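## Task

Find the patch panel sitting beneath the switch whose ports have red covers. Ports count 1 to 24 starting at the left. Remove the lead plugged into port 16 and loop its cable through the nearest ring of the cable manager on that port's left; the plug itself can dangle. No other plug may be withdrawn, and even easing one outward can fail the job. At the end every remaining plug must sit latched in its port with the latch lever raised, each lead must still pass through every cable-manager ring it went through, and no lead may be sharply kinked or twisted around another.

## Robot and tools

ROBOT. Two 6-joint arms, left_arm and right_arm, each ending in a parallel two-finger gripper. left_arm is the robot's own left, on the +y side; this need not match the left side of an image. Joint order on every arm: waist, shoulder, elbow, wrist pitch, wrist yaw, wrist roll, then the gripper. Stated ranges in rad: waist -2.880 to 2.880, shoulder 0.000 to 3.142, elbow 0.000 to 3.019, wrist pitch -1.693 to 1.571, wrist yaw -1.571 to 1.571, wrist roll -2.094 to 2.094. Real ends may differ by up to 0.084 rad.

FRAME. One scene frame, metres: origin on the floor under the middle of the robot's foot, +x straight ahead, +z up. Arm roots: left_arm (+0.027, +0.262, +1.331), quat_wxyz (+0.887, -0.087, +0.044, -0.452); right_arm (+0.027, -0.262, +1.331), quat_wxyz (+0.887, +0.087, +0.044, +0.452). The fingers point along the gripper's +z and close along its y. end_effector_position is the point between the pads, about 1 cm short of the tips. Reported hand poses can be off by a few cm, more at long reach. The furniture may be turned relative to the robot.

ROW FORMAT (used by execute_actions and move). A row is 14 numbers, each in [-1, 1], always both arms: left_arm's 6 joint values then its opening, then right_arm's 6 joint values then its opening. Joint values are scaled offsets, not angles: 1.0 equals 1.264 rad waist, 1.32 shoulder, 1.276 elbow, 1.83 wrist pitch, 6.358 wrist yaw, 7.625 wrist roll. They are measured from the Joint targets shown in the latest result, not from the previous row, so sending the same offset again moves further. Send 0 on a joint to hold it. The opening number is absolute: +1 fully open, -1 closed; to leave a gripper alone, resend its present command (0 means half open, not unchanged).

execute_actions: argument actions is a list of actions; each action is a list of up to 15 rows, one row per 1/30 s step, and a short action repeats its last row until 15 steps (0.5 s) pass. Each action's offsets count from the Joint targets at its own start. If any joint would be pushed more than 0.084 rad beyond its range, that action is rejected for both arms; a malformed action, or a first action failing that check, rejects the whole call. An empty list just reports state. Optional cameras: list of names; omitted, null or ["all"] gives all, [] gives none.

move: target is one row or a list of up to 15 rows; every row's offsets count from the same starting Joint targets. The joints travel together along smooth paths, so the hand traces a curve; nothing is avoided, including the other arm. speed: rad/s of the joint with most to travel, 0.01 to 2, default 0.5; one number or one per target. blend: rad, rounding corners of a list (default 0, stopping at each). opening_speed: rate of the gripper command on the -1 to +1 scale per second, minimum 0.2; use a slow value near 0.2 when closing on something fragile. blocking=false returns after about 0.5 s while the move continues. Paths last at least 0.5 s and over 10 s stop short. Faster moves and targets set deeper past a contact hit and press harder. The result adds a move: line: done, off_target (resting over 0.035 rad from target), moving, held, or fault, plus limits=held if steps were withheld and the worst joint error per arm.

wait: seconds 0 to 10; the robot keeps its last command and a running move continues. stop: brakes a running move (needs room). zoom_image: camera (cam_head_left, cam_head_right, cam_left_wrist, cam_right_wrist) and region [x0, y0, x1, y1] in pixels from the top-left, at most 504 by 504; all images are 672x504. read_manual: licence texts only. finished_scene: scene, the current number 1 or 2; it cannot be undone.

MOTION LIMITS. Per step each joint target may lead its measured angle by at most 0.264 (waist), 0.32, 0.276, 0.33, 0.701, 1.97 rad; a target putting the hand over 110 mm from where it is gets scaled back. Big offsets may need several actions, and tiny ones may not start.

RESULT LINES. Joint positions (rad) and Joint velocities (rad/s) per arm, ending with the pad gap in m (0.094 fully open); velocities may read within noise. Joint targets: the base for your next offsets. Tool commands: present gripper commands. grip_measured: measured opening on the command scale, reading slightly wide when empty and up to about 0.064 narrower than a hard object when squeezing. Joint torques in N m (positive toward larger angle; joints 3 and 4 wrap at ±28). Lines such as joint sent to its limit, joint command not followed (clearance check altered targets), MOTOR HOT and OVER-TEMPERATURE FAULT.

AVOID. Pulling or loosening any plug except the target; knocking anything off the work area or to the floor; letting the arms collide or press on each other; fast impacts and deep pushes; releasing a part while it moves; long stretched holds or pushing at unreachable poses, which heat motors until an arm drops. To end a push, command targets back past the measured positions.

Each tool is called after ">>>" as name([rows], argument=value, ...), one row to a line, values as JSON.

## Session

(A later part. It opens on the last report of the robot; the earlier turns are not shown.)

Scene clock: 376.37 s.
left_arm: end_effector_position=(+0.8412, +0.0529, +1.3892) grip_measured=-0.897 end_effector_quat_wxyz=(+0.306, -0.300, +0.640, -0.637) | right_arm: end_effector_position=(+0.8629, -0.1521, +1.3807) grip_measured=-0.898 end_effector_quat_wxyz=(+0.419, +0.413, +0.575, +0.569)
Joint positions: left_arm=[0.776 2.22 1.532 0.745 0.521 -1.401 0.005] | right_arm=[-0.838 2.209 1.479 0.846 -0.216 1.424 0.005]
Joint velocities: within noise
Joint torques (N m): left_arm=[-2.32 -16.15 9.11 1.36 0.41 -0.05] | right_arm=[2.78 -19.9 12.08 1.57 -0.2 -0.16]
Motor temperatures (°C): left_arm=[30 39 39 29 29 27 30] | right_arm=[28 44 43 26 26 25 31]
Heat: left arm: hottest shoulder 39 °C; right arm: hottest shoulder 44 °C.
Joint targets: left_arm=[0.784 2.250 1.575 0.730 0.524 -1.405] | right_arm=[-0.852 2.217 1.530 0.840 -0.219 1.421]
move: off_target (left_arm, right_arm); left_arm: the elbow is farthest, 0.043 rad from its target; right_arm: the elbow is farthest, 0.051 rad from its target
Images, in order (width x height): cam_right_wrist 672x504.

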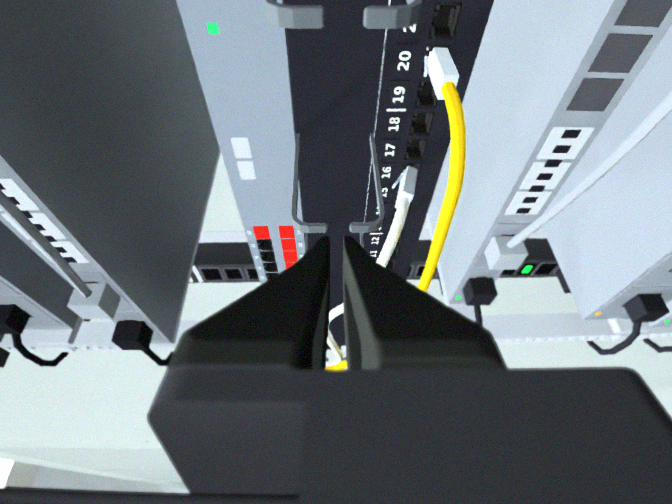

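>>> wait(seconds=0.5)

Scene clock: 378.73 s.
left_arm: end_effector_position=(+0.8412, +0.0529, +1.3889) grip_measured=-0.897 end_effector_quat_wxyz=(+0.306, -0.301, +0.640, -0.637) | right_arm: end_effector_position=(+0.8630, -0.1520, +1.3807) grip_measured=-0.898 end_effector_quat_wxyz=(+0.419, +0.413, +0.575, +0.569)
Joint positions: left_arm=[0.776 2.22 1.532 0.745 0.521 -1.401 0.005] | right_arm=[-0.838 2.209 1.48 0.845 -0.216 1.424 0.005]
Joint velocities: within noise
Joint torques (N m): left_arm=[-2.73 -15.97 9.13 1.44 0.4 -0.03] | right_arm=[2.55 -20.01 12 1.59 -0.18 -0.16]
Motor temperatures (°C): left_arm=[30 39 39 29 29 27 29] | right_arm=[28 44 43 26 26 25 31]
Heat: left arm: hottest shoulder 39 °C; right arm: hottest shoulder 44 °C.
Joint targets: left_arm=[0.784 2.251 1.575 0.730 0.524 -1.405] | right_arm=[-0.852 2.217 1.530 0.840 -0.219 1.421]
Tool commands: left_gripper/opening=-0.9 right_gripper/opening=-0.9
wait: 0.50 s; at rest from the start

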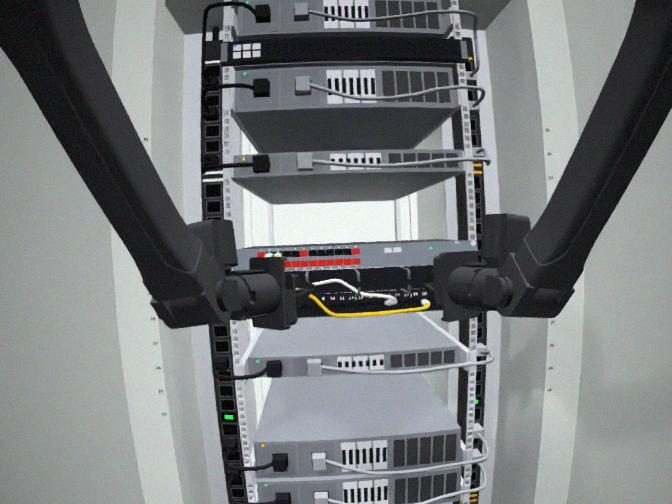

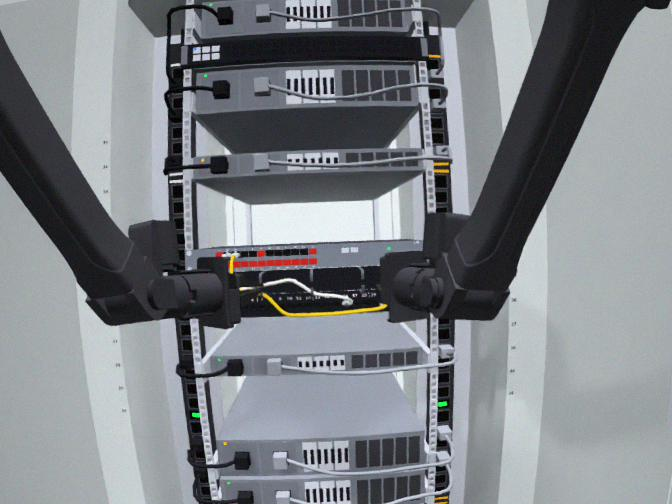

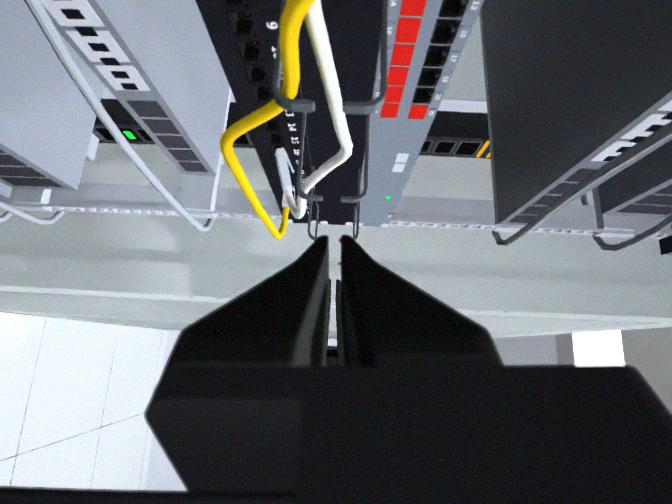

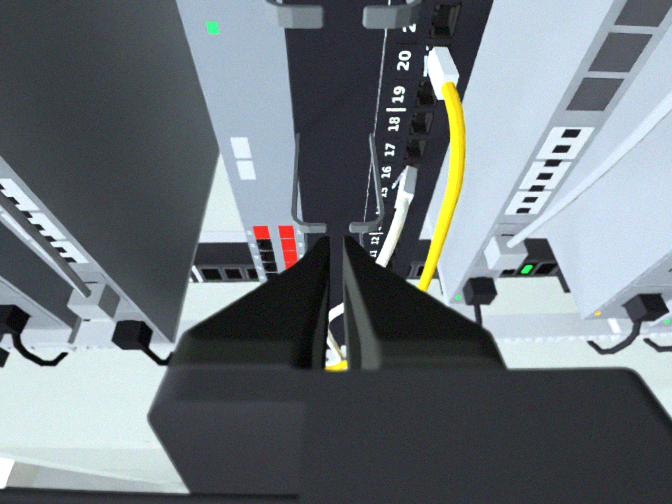

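>>> zoom_image(camera="cam_right_wrist", region=[300, 20, 500, 380])

>>> zoom_image(camera="cam_left_wrist", region=[220, 60, 420, 240])

>>> zoom_image(camera="cam_head_left", region=[280, 240, 460, 340])

>>> zoom_image(camera="cam_head_right", region=[240, 240, 420, 340])

Scaled by 1.400 from the camera's 672x504 image, which has a finer 960x720 frame.

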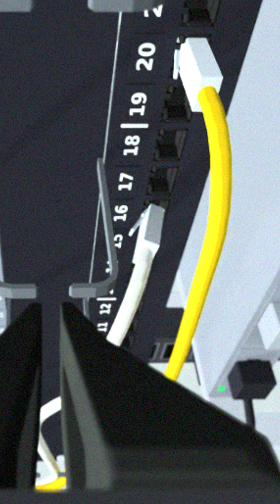

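Scaled by 2.520 from the camera's 672x504 image, which has a finer 960x720 frame.

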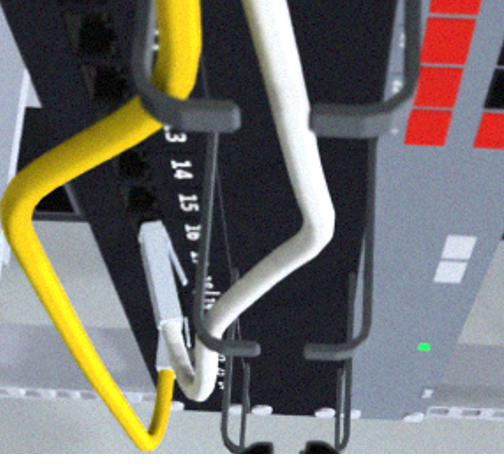

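Scaled by 2.800 from the camera's 672x504 image, which has a finer 960x720 frame.

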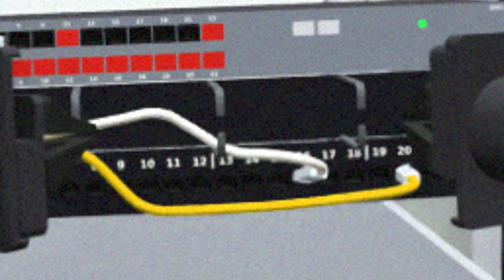

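Scaled by 2.800 from the camera's 672x504 image, which has a finer 960x720 frame.

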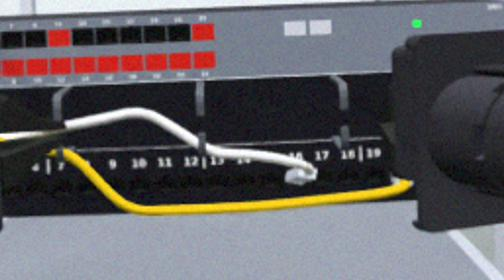

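>>> move([
  [-0.110,-0.0856,-0.275,0.2066,-0.1139,0,-0.9,0.0767,-0.122,-0.2774,0.1087,0.0517,0,-0.9],
  [0.0445,-0.1856,-0.4773,0.2552,-0.0970,0,-0.9,0.0767,-0.122,-0.2774,0.1087,0.0517,0,-0.9],
  [0.0445,-0.1856,-0.4773,0.2552,-0.0970,0,-0.9,0.3054,0.1295,0.1332,0.1721,0.1999,0,-0.9],
], speed=0.6, blend=[0.05,0,0])

Scene clock: 385.63 s.
left_arm: end_effector_position=(+0.7218, +0.2230, +1.3739) grip_measured=-0.897 end_effector_quat_wxyz=(+0.506, -0.497, +0.515, -0.482) | right_arm: end_effector_position=(+0.8021, -0.0604, +1.3844) grip_measured=-0.898 end_effector_quat_wxyz=(+0.592, +0.659, +0.254, +0.389)
Joint positions: left_arm=[0.846 2.014 0.973 1.176 -0.095 -1.401 0.005] | right_arm=[-0.478 2.381 1.65 1.139 1.05 1.424 0.005]
Joint velocities: within noise
Joint torques (N m): left_arm=[-3.37 -14.39 3.32 2.93 0.38 -0.04] | right_arm=[6.42 -20.72 11.78 1.84 -0.1 -0.16]
Motor temperatures (°C): left_arm=[30 38 39 29 29 27 29] | right_arm=[28 43 42 26 26 25 30]
Heat: left arm: hottest elbow 39 °C; right arm: hottest shoulder 43 °C.
Joint targets: left_arm=[0.840 2.006 0.966 1.197 -0.092 -1.405] | right_arm=[-0.466 2.388 1.700 1.155 1.052 1.421]
move: off_target (right_arm); right_arm: the elbow is farthest, 0.049 rad from its target

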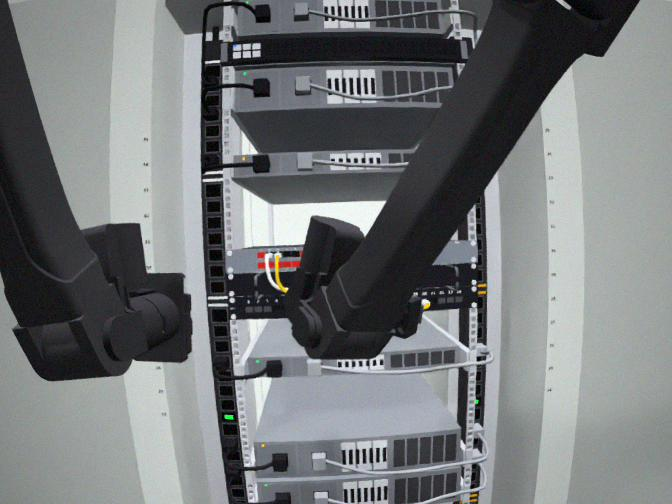

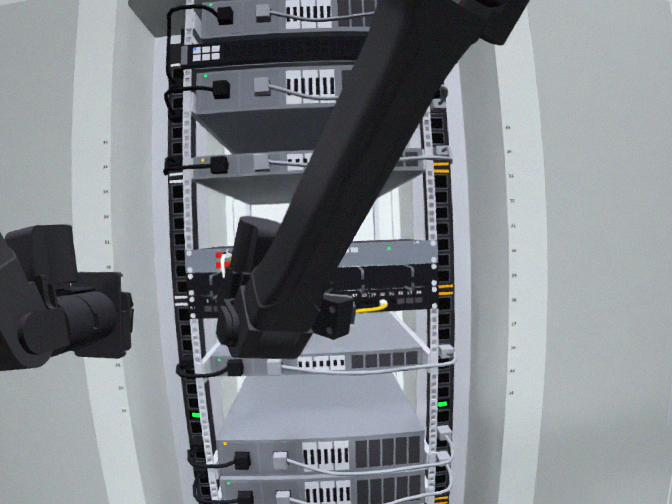

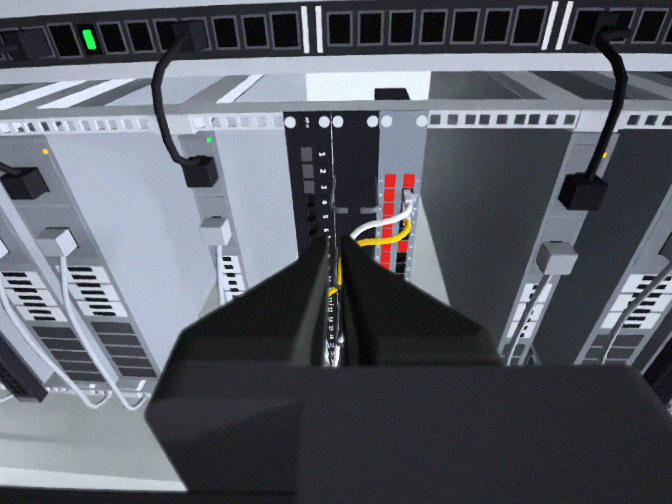

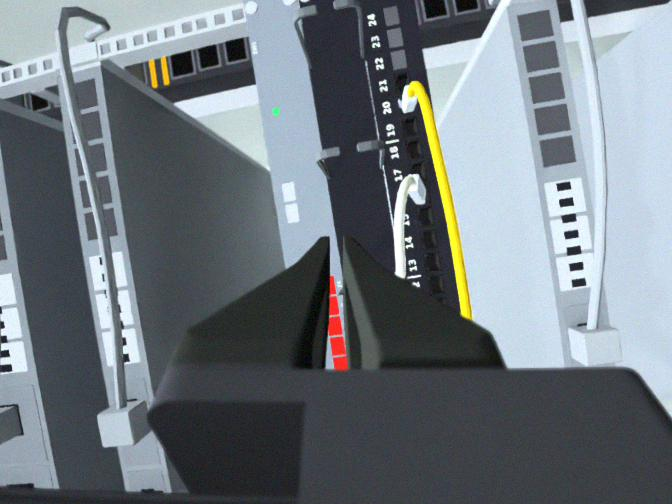

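>>> zoom_image(camera="cam_right_wrist", region=[310, 50, 490, 300])

Scaled by 2.016 from the camera's 672x504 image, which has a finer 960x720 frame.

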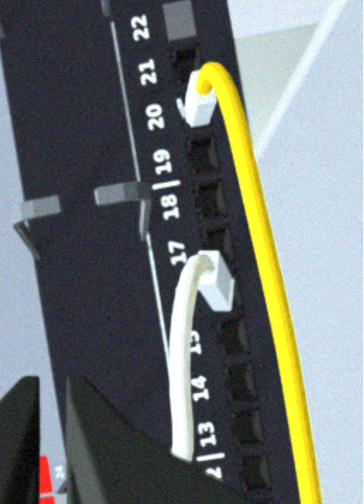

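>>> zoom_image(camera="cam_right_wrist", region=[390, 70, 450, 220])

Scaled by 3.360 from the camera's 672x504 image, which has a finer 960x720 frame.

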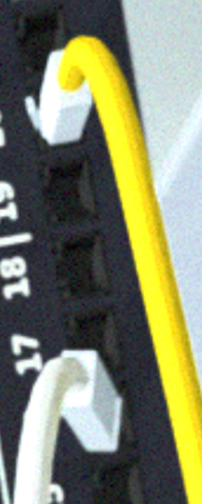

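>>> move(target=[0,0,0,0,0,0,-0.9,-0.1566,-0.2053,-0.1364,-0.3754,-0.1162,0,-0.6], speed=0.6)

>>> zoom_image(camera="cam_right_wrist", region=[300, 50, 500, 350])

Scene clock: 394.57 s.
left_arm: end_effector_position=(+0.7218, +0.2230, +1.3739) grip_measured=-0.897 end_effector_quat_wxyz=(+0.506, -0.497, +0.515, -0.482) | right_arm: end_effector_position=(+0.8540, -0.0880, +1.3735) grip_measured=-0.602 end_effector_quat_wxyz=(+0.436, +0.548, +0.590, +0.401)
Joint positions: left_arm=[0.846 2.014 0.973 1.176 -0.095 -1.401 0.005] | right_arm=[-0.654 2.15 1.526 0.474 0.316 1.424 0.019]
Joint velocities: within noise
Joint torques (N m): left_arm=[-3.43 -14.21 3.44 2.86 0.33 -0.11] | right_arm=[3.96 -23.18 8.39 1.47 -0.11 -0.18]
Motor temperatures (°C): left_arm=[30 38 37 29 29 27 29] | right_arm=[28 42 43 26 26 25 30]
Heat: left arm: hottest shoulder 38 °C; right arm: hottest elbow 43 °C.
Joint targets: left_arm=[0.840 2.006 0.966 1.197 -0.092 -1.405] | right_arm=[-0.664 2.117 1.526 0.468 0.313 1.421]
move: done

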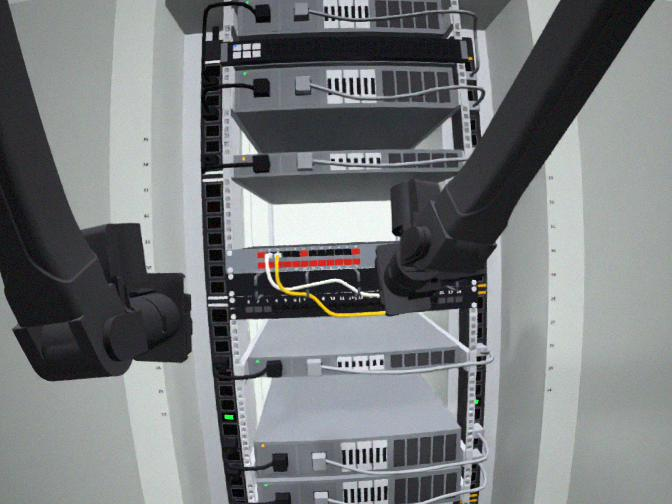

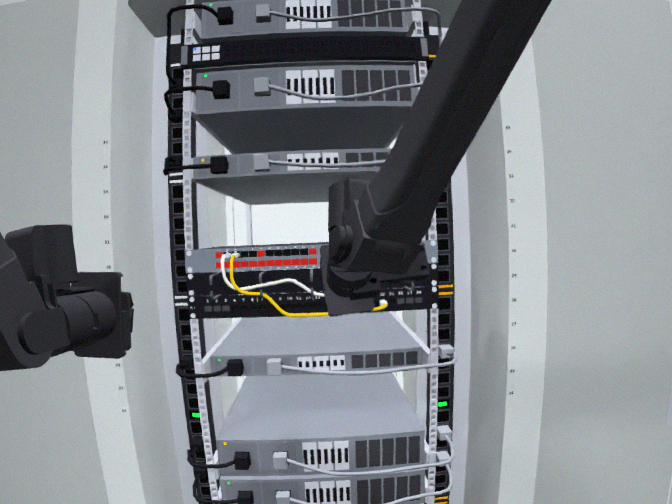

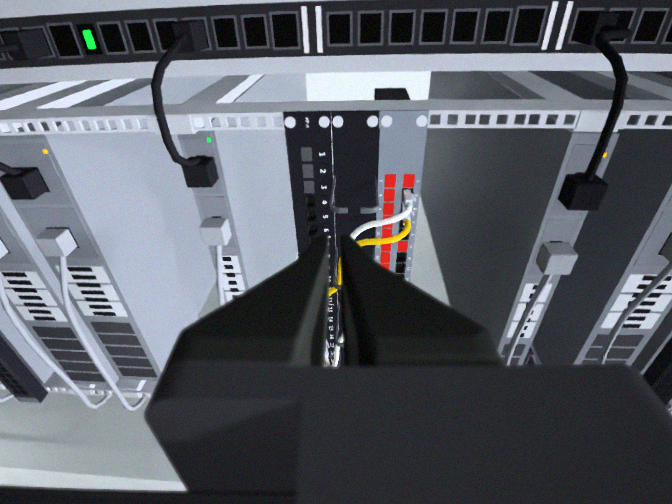

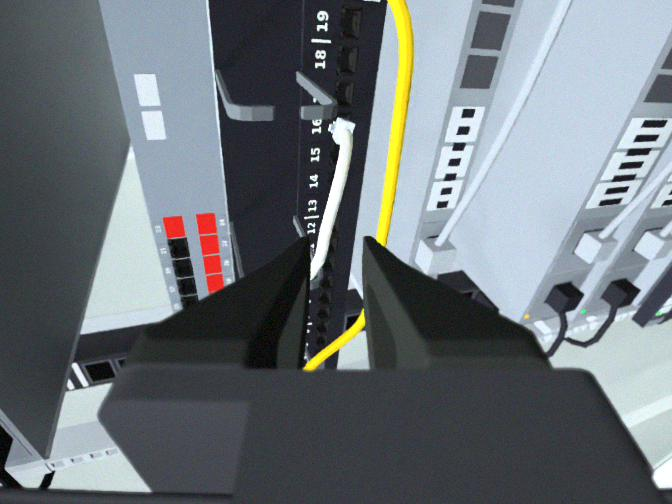

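Scaled by 1.680 from the camera's 672x504 image, which has a finer 960x720 frame.

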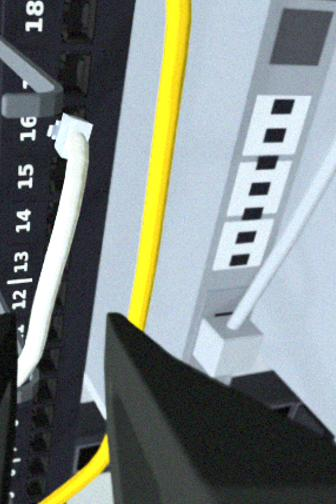

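>>> move(target=[0,0,0,0,0,0,-0.9,-0.0166,0.1424,0.2328,-0.0536,-0.0040,0,-0.6], speed=0.25)

>>> zoom_image(camera="cam_right_wrist", region=[250, 100, 450, 300])

Scene clock: 396.97 s.
left_arm: end_effector_position=(+0.7218, +0.2230, +1.3739) grip_measured=-0.897 end_effector_quat_wxyz=(+0.506, -0.497, +0.515, -0.482) | right_arm: end_effector_position=(+0.9087, -0.0772, +1.3542) grip_measured=-0.602 end_effector_quat_wxyz=(+0.432, +0.547, +0.593, +0.404)
Joint positions: left_arm=[0.846 2.014 0.973 1.176 -0.095 -1.401 0.005] | right_arm=[-0.667 2.294 1.764 0.376 0.29 1.424 0.019]
Joint velocities: within noise
Joint torques (N m): left_arm=[-2.73 -14.15 3.32 2.77 0.33 -0.08] | right_arm=[3.55 -21.77 14.15 1.48 -0.1 -0.15]
Motor temperatures (°C): left_arm=[30 38 37 29 29 27 29] | right_arm=[28 42 44 26 26 25 30]
Heat: left arm: hottest shoulder 38 °C; right arm: hottest elbow 44 °C.
Joint targets: left_arm=[0.840 2.006 0.966 1.197 -0.092 -1.405] | right_arm=[-0.685 2.305 1.823 0.370 0.288 1.421]
move: off_target (right_arm); right_arm: the elbow is farthest, 0.059 rad from its target

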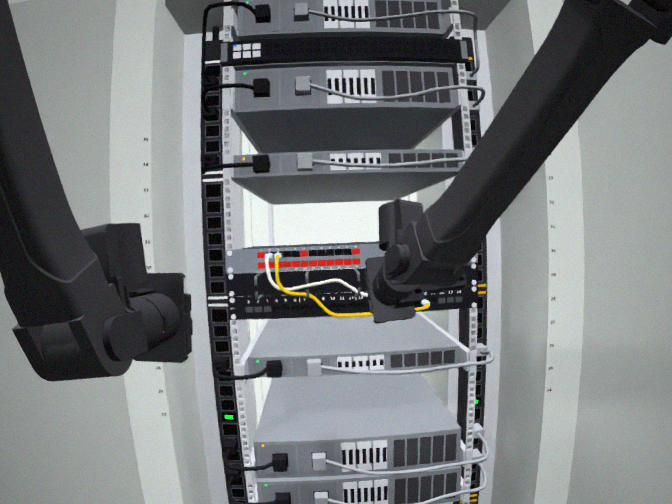

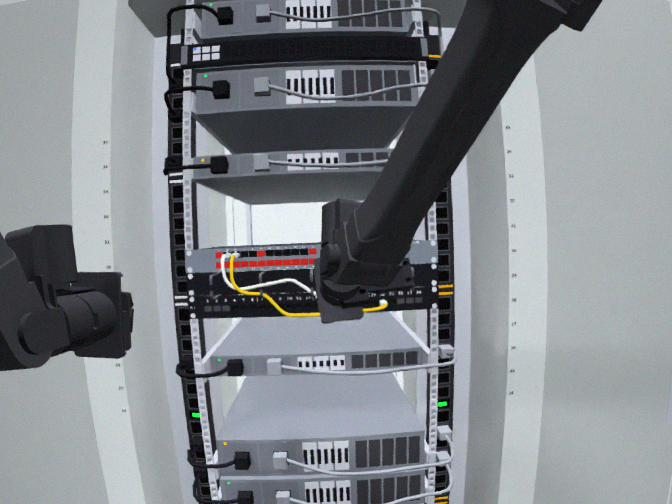

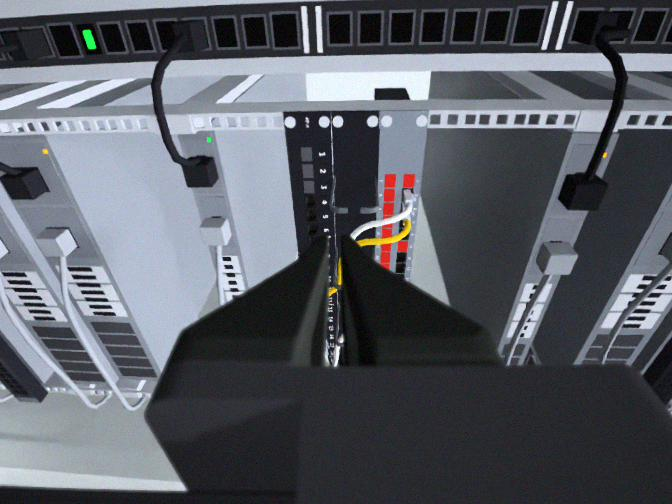

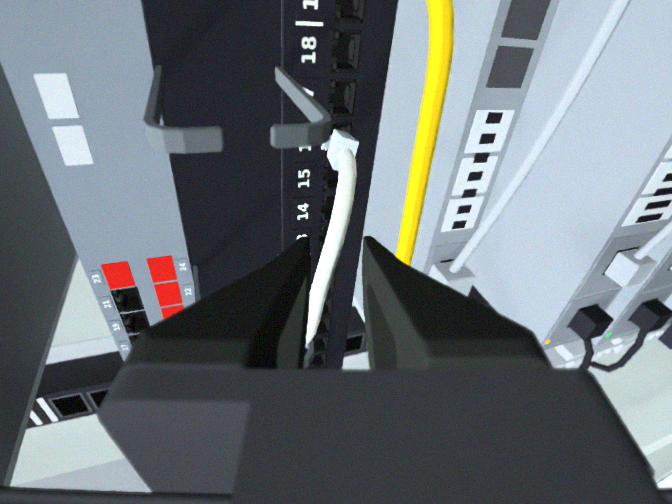

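Scaled by 2.520 from the camera's 672x504 image, which has a finer 960x720 frame.

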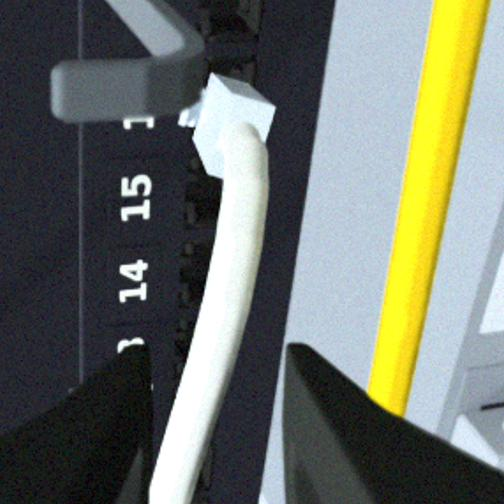

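>>> move(target=[0,0,0,0,0,0,-0.9,0,0,0,0,0,0,-0.93], opening_speed=0.5, cameras=["cam_right_wrist"])

>>> zoom_image(camera="cam_right_wrist", region=[250, 100, 450, 300])

Scene clock: 398.40 s.
left_arm: end_effector_position=(+0.7218, +0.2230, +1.3739) grip_measured=-0.897 end_effector_quat_wxyz=(+0.506, -0.497, +0.515, -0.482) | right_arm: end_effector_position=(+0.9123, -0.0771, +1.3604) grip_measured=-0.915 end_effector_quat_wxyz=(+0.434, +0.545, +0.590, +0.408)
Joint positions: left_arm=[0.846 2.014 0.973 1.176 -0.095 -1.401 0.005] | right_arm=[-0.667 2.294 1.776 0.376 0.29 1.424 0.004]
Joint velocities: within noise
Joint torques (N m): left_arm=[-2.55 -13.98 3.26 2.84 0.32 -0.08] | right_arm=[3.14 -21.83 13.14 1.46 -0.07 -0.16]
Motor temperatures (°C): left_arm=[30 38 37 29 29 27 29] | right_arm=[28 43 44 26 26 25 30]
Heat: left arm: hottest shoulder 38 °C; right arm: hottest elbow 44 °C.
Joint targets: left_arm=[0.840 2.006 0.966 1.197 -0.092 -1.405] | right_arm=[-0.685 2.305 1.823 0.370 0.288 1.421]
move: off_target (right_arm); right_arm: the elbow is farthest, 0.047 rad from its target
Images, in order (width x height): cam_right_wrist 672x504.

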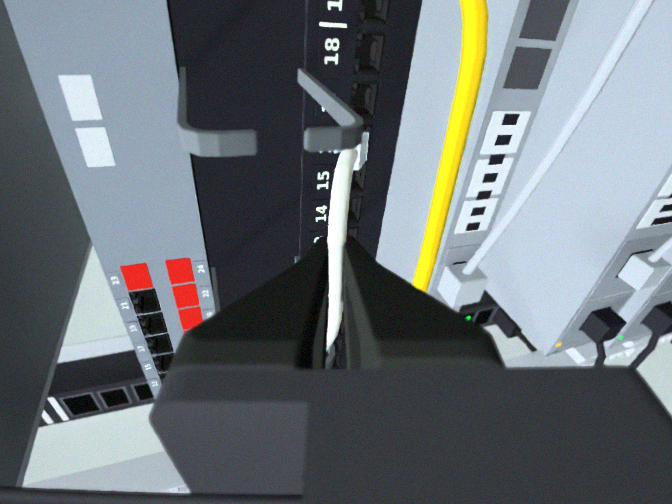

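Scaled by 2.520 from the camera's 672x504 image, which has a finer 960x720 frame.

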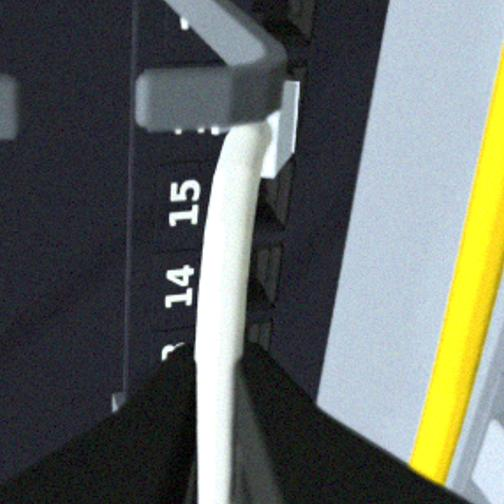

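>>> move(target=[0,0,0,0,0,0,-0.9,-0.0079,-0.0833,-0.1614,0.0617,0,0,-0.93], speed=0.15)

>>> zoom_image(camera="cam_right_wrist", region=[250, 50, 450, 300])

>>> zoom_image(camera="cam_head_left", region=[280, 240, 460, 340])

Scene clock: 400.93 s.
left_arm: end_effector_position=(+0.7218, +0.2230, +1.3739) grip_measured=-0.897 end_effector_quat_wxyz=(+0.506, -0.497, +0.515, -0.482) | right_arm: end_effector_position=(+0.8837, -0.0901, +1.3638) grip_measured=-0.917 end_effector_quat_wxyz=(+0.440, +0.544, +0.583, +0.413)
Joint positions: left_arm=[0.846 2.014 0.973 1.176 -0.095 -1.401 0.005] | right_arm=[-0.673 2.226 1.634 0.472 0.287 1.424 0.004]
Joint velocities: within noise
Joint torques (N m): left_arm=[-2.84 -14.04 3.22 2.73 0.32 -0.05] | right_arm=[2.9 -24.23 7.24 2.13 0.05 -0.16]
Motor temperatures (°C): left_arm=[30 38 37 29 29 27 29] | right_arm=[28 43 43 26 26 25 30]
Heat: left arm: hottest shoulder 38 °C; right arm: hottest shoulder 43 °C.
Joint targets: left_arm=[0.840 2.006 0.966 1.197 -0.092 -1.405] | right_arm=[-0.695 2.195 1.617 0.483 0.288 1.421]
move: done

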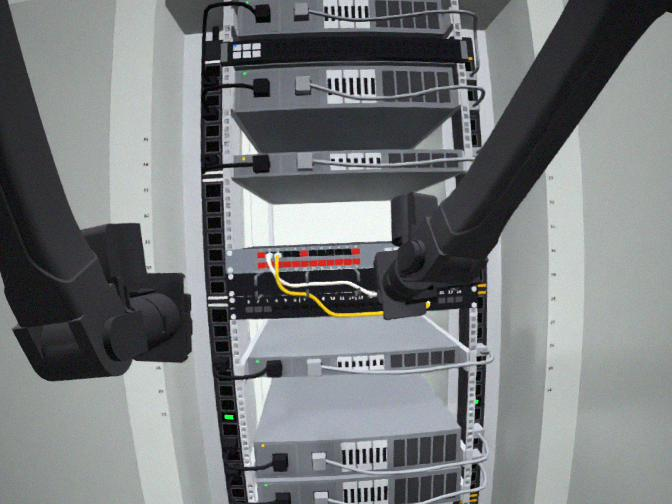

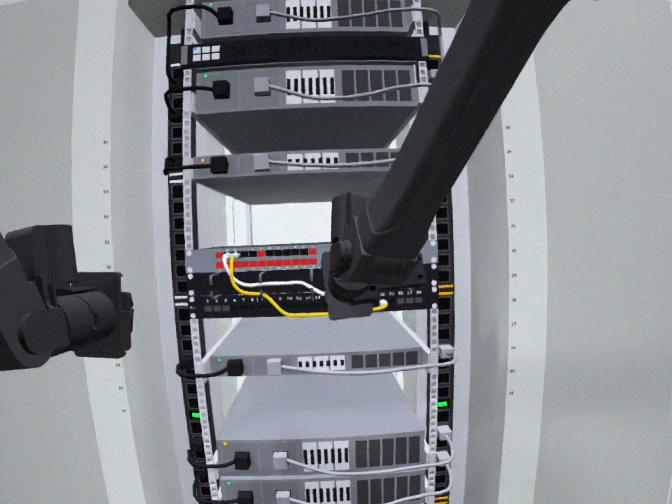

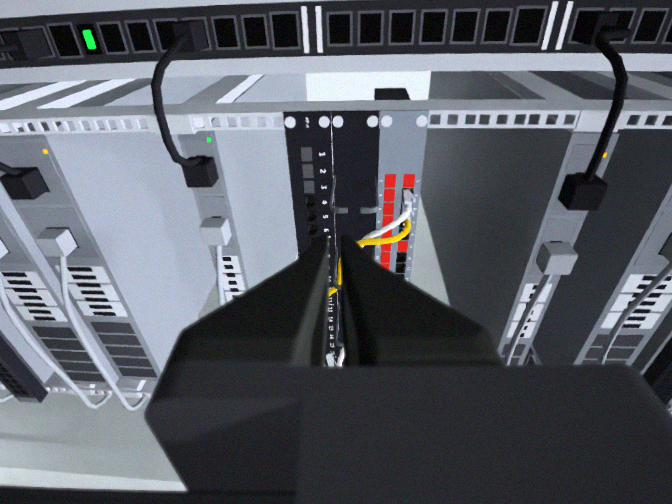

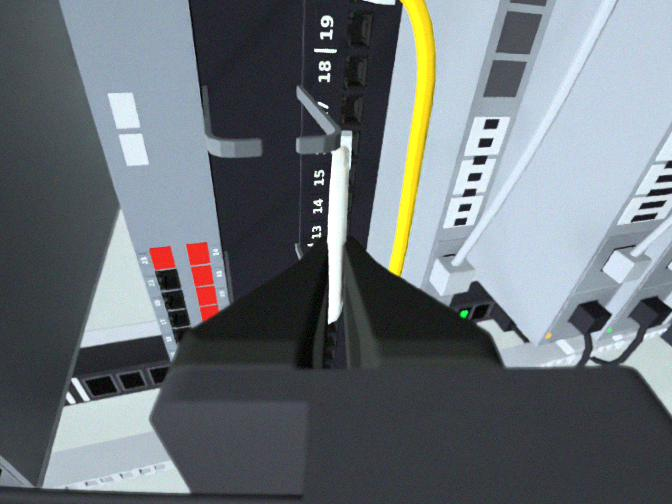

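Scaled by 2.016 from the camera's 672x504 image, which has a finer 960x720 frame.

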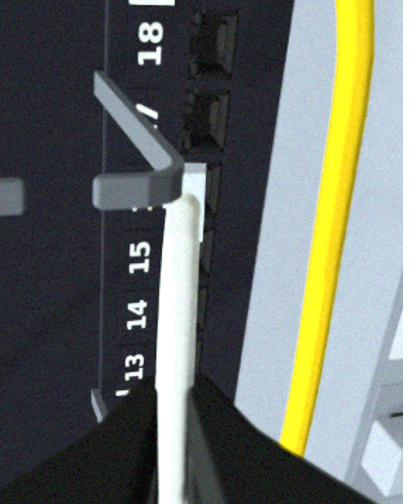

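Scaled by 2.800 from the camera's 672x504 image, which has a finer 960x720 frame.

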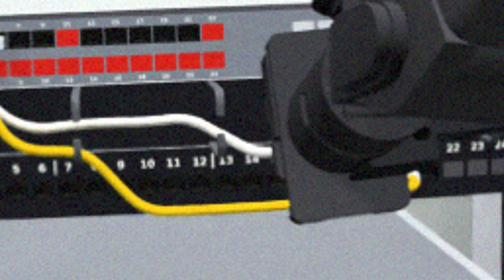

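>>> move(target=[0,0,0,0,0,0,-0.9,-0.004,-0.0288,-0.0995,0.0388,0,0,-0.93], speed=0.15)

>>> zoom_image(camera="cam_right_wrist", region=[250, 50, 450, 300])

>>> zoom_image(camera="cam_head_left", region=[280, 240, 460, 340])

Scene clock: 406.27 s.
left_arm: end_effector_position=(+0.7218, +0.2230, +1.3739) grip_measured=-0.897 end_effector_quat_wxyz=(+0.506, -0.497, +0.515, -0.482) | right_arm: end_effector_position=(+0.8509, -0.0951, +1.3505) grip_measured=-0.918 end_effector_quat_wxyz=(+0.433, +0.543, +0.589, +0.413)
Joint positions: left_arm=[0.846 2.014 0.973 1.176 -0.095 -1.401 0.005] | right_arm=[-0.673 2.183 1.504 0.543 0.275 1.424 0.004]
Joint velocities: within noise
Joint torques (N m): left_arm=[-2.96 -14.1 3.17 2.89 0.36 -0.08] | right_arm=[2.02 -22.59 6.91 2.13 0.51 -0.14]
Motor temperatures (°C): left_arm=[30 37 36 29 29 27 29] | right_arm=[28 42 43 26 26 25 31]
Heat: left arm: hottest shoulder 37 °C; right arm: hottest elbow 43 °C.
Joint targets: left_arm=[0.840 2.006 0.966 1.197 -0.092 -1.405] | right_arm=[-0.700 2.158 1.490 0.554 0.288 1.421]
move: done

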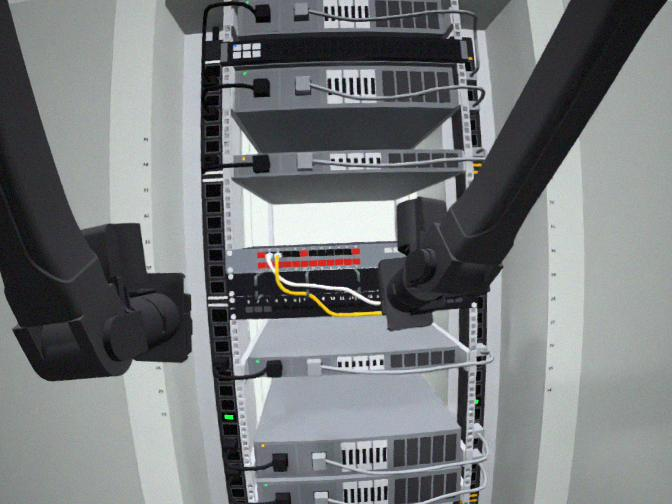

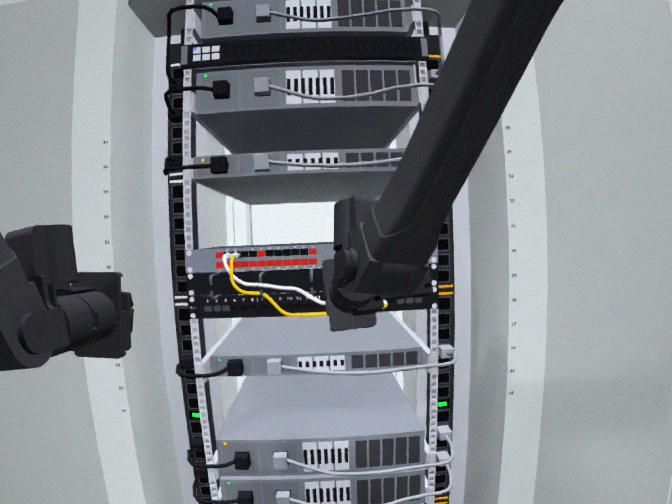

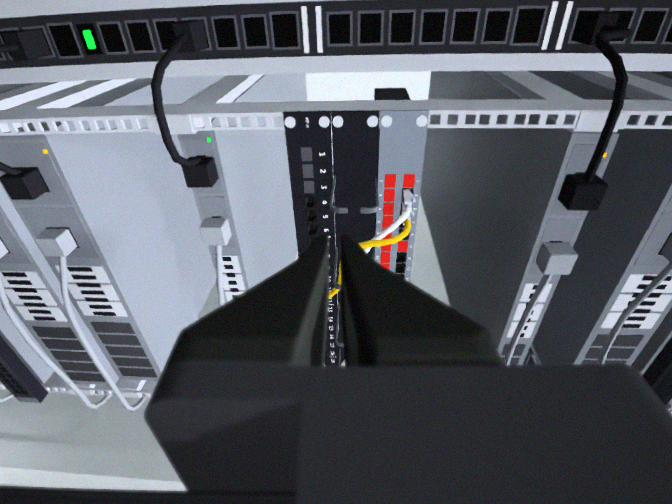

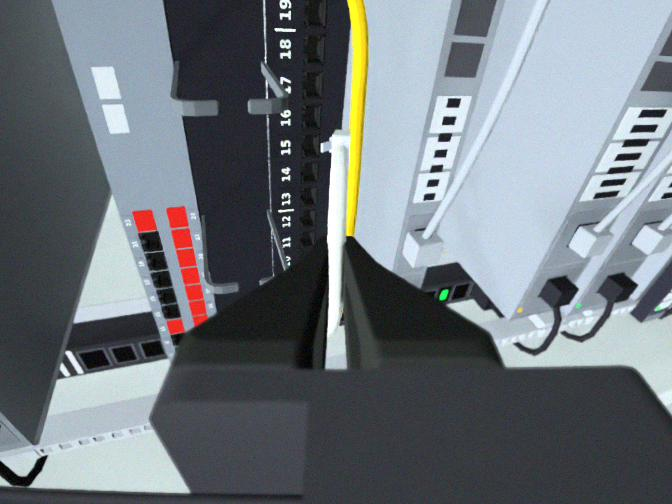

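Scaled by 2.016 from the camera's 672x504 image, which has a finer 960x720 frame.

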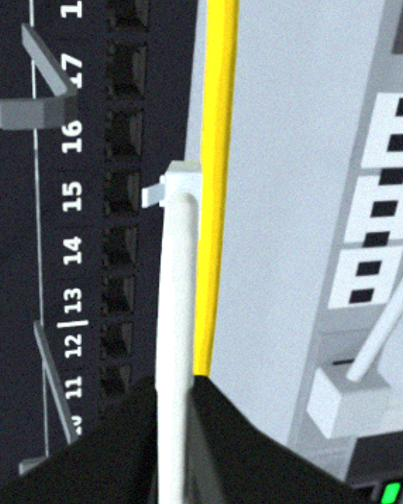

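Scaled by 2.800 from the camera's 672x504 image, which has a finer 960x720 frame.

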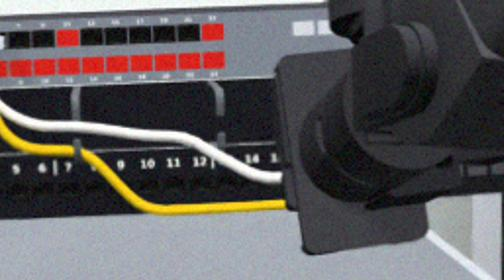

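>>> zoom_image(camera="cam_head_left", region=[330, 255, 400, 315])

>>> zoom_image(camera="cam_head_right", region=[280, 255, 350, 315])

>>> zoom_image(camera="cam_right_wrist", region=[200, 180, 380, 360])

Scaled by 7.200 from the camera's 672x504 image, which has a finer 960x720 frame.

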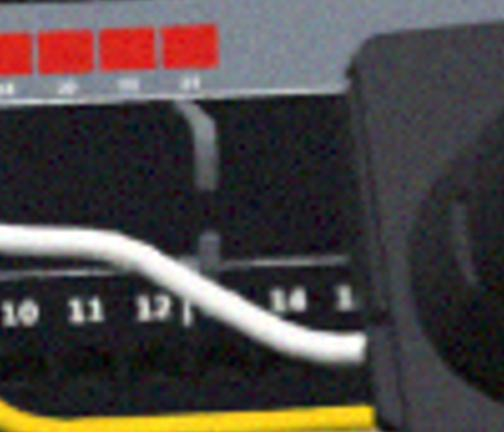

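Scaled by 7.200 from the camera's 672x504 image, which has a finer 960x720 frame.

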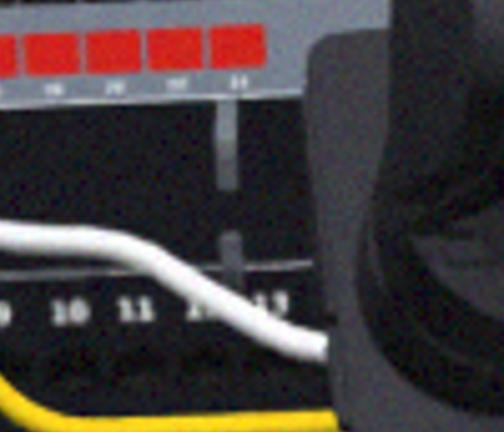

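Scaled by 2.800 from the camera's 672x504 image, which has a finer 960x720 frame.

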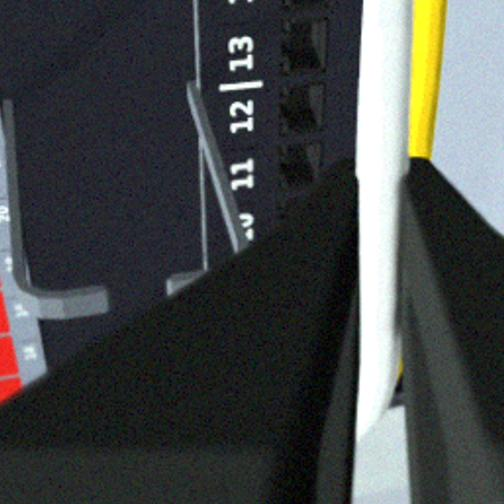

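>>> move(target=[-0.1361,0.2455,0.4867,-0.2202,0.0747,0,-0.4,0,0,0,0,0,0,-0.93], speed=0.5)

>>> zoom_image(camera="cam_left_wrist", region=[220, 50, 460, 290])

Scene clock: 412.63 s.
left_arm: end_effector_position=(+0.8252, -0.0184, +1.3549) grip_measured=-0.403 end_effector_quat_wxyz=(+0.313, -0.315, +0.637, -0.631) | right_arm: end_effector_position=(+0.8509, -0.0950, +1.3506) grip_measured=-0.918 end_effector_quat_wxyz=(+0.434, +0.543, +0.589, +0.413)
Joint positions: left_arm=[0.668 2.301 1.543 0.809 0.38 -1.401 0.028] | right_arm=[-0.673 2.183 1.504 0.545 0.275 1.424 0.004]
Joint velocities: within noise
Joint torques (N m): left_arm=[-4.25 -16.26 8.8 1.44 0.34 -0.04] | right_arm=[2.37 -22.59 6.91 2.03 0.52 -0.15]
Motor temperatures (°C): left_arm=[30 37 36 29 29 27 29] | right_arm=[28 44 42 26 26 25 31]
Heat: left arm: hottest shoulder 37 °C; right arm: hottest shoulder 44 °C.
Joint targets: left_arm=[0.668 2.329 1.587 0.794 0.383 -1.405] | right_arm=[-0.700 2.158 1.490 0.554 0.288 1.421]
move: off_target (left_arm); left_arm: the elbow is farthest, 0.044 rad from its target

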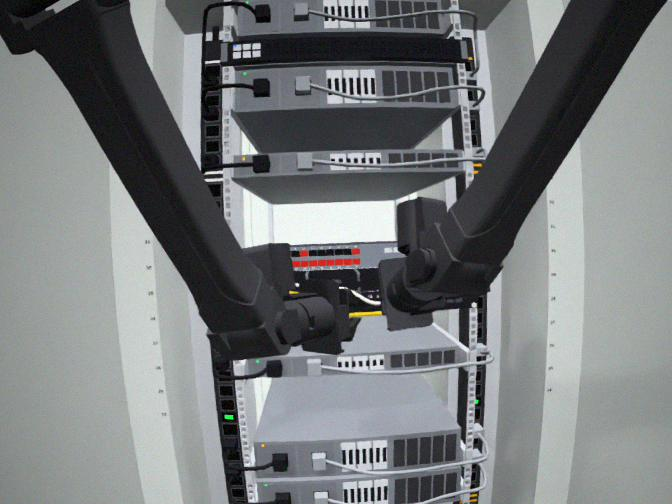

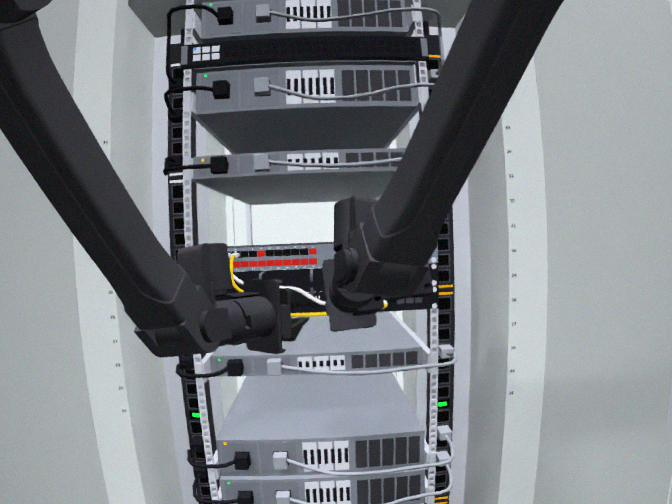

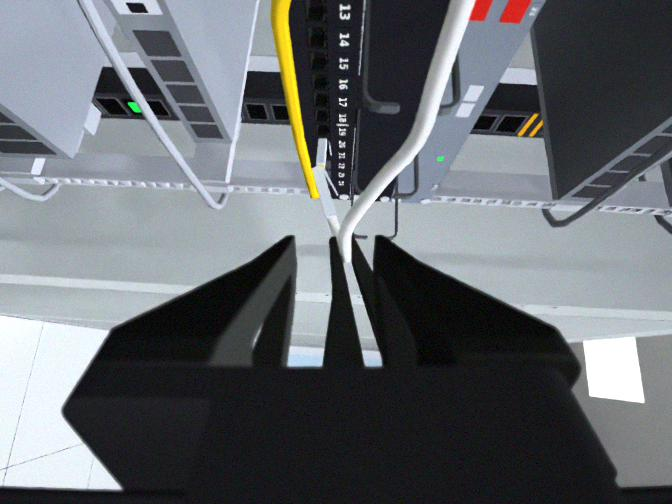

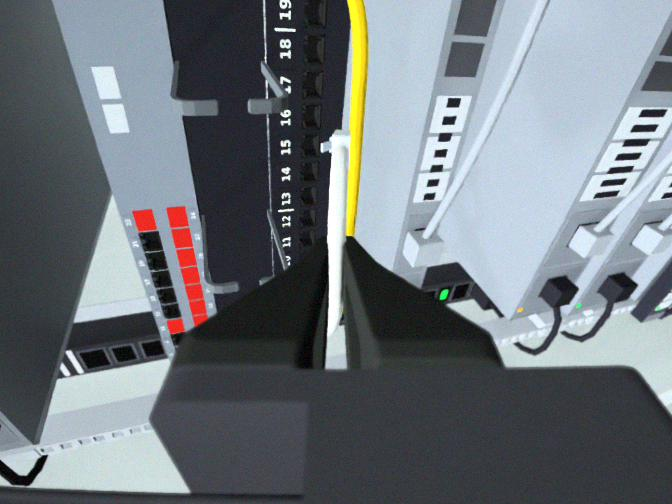

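Scaled by 2.100 from the camera's 672x504 image, which has a finer 960x720 frame.

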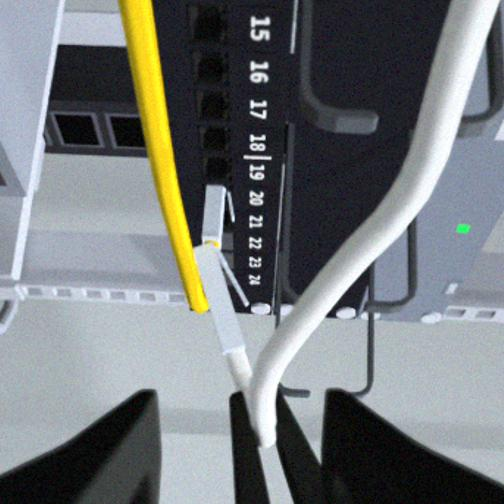

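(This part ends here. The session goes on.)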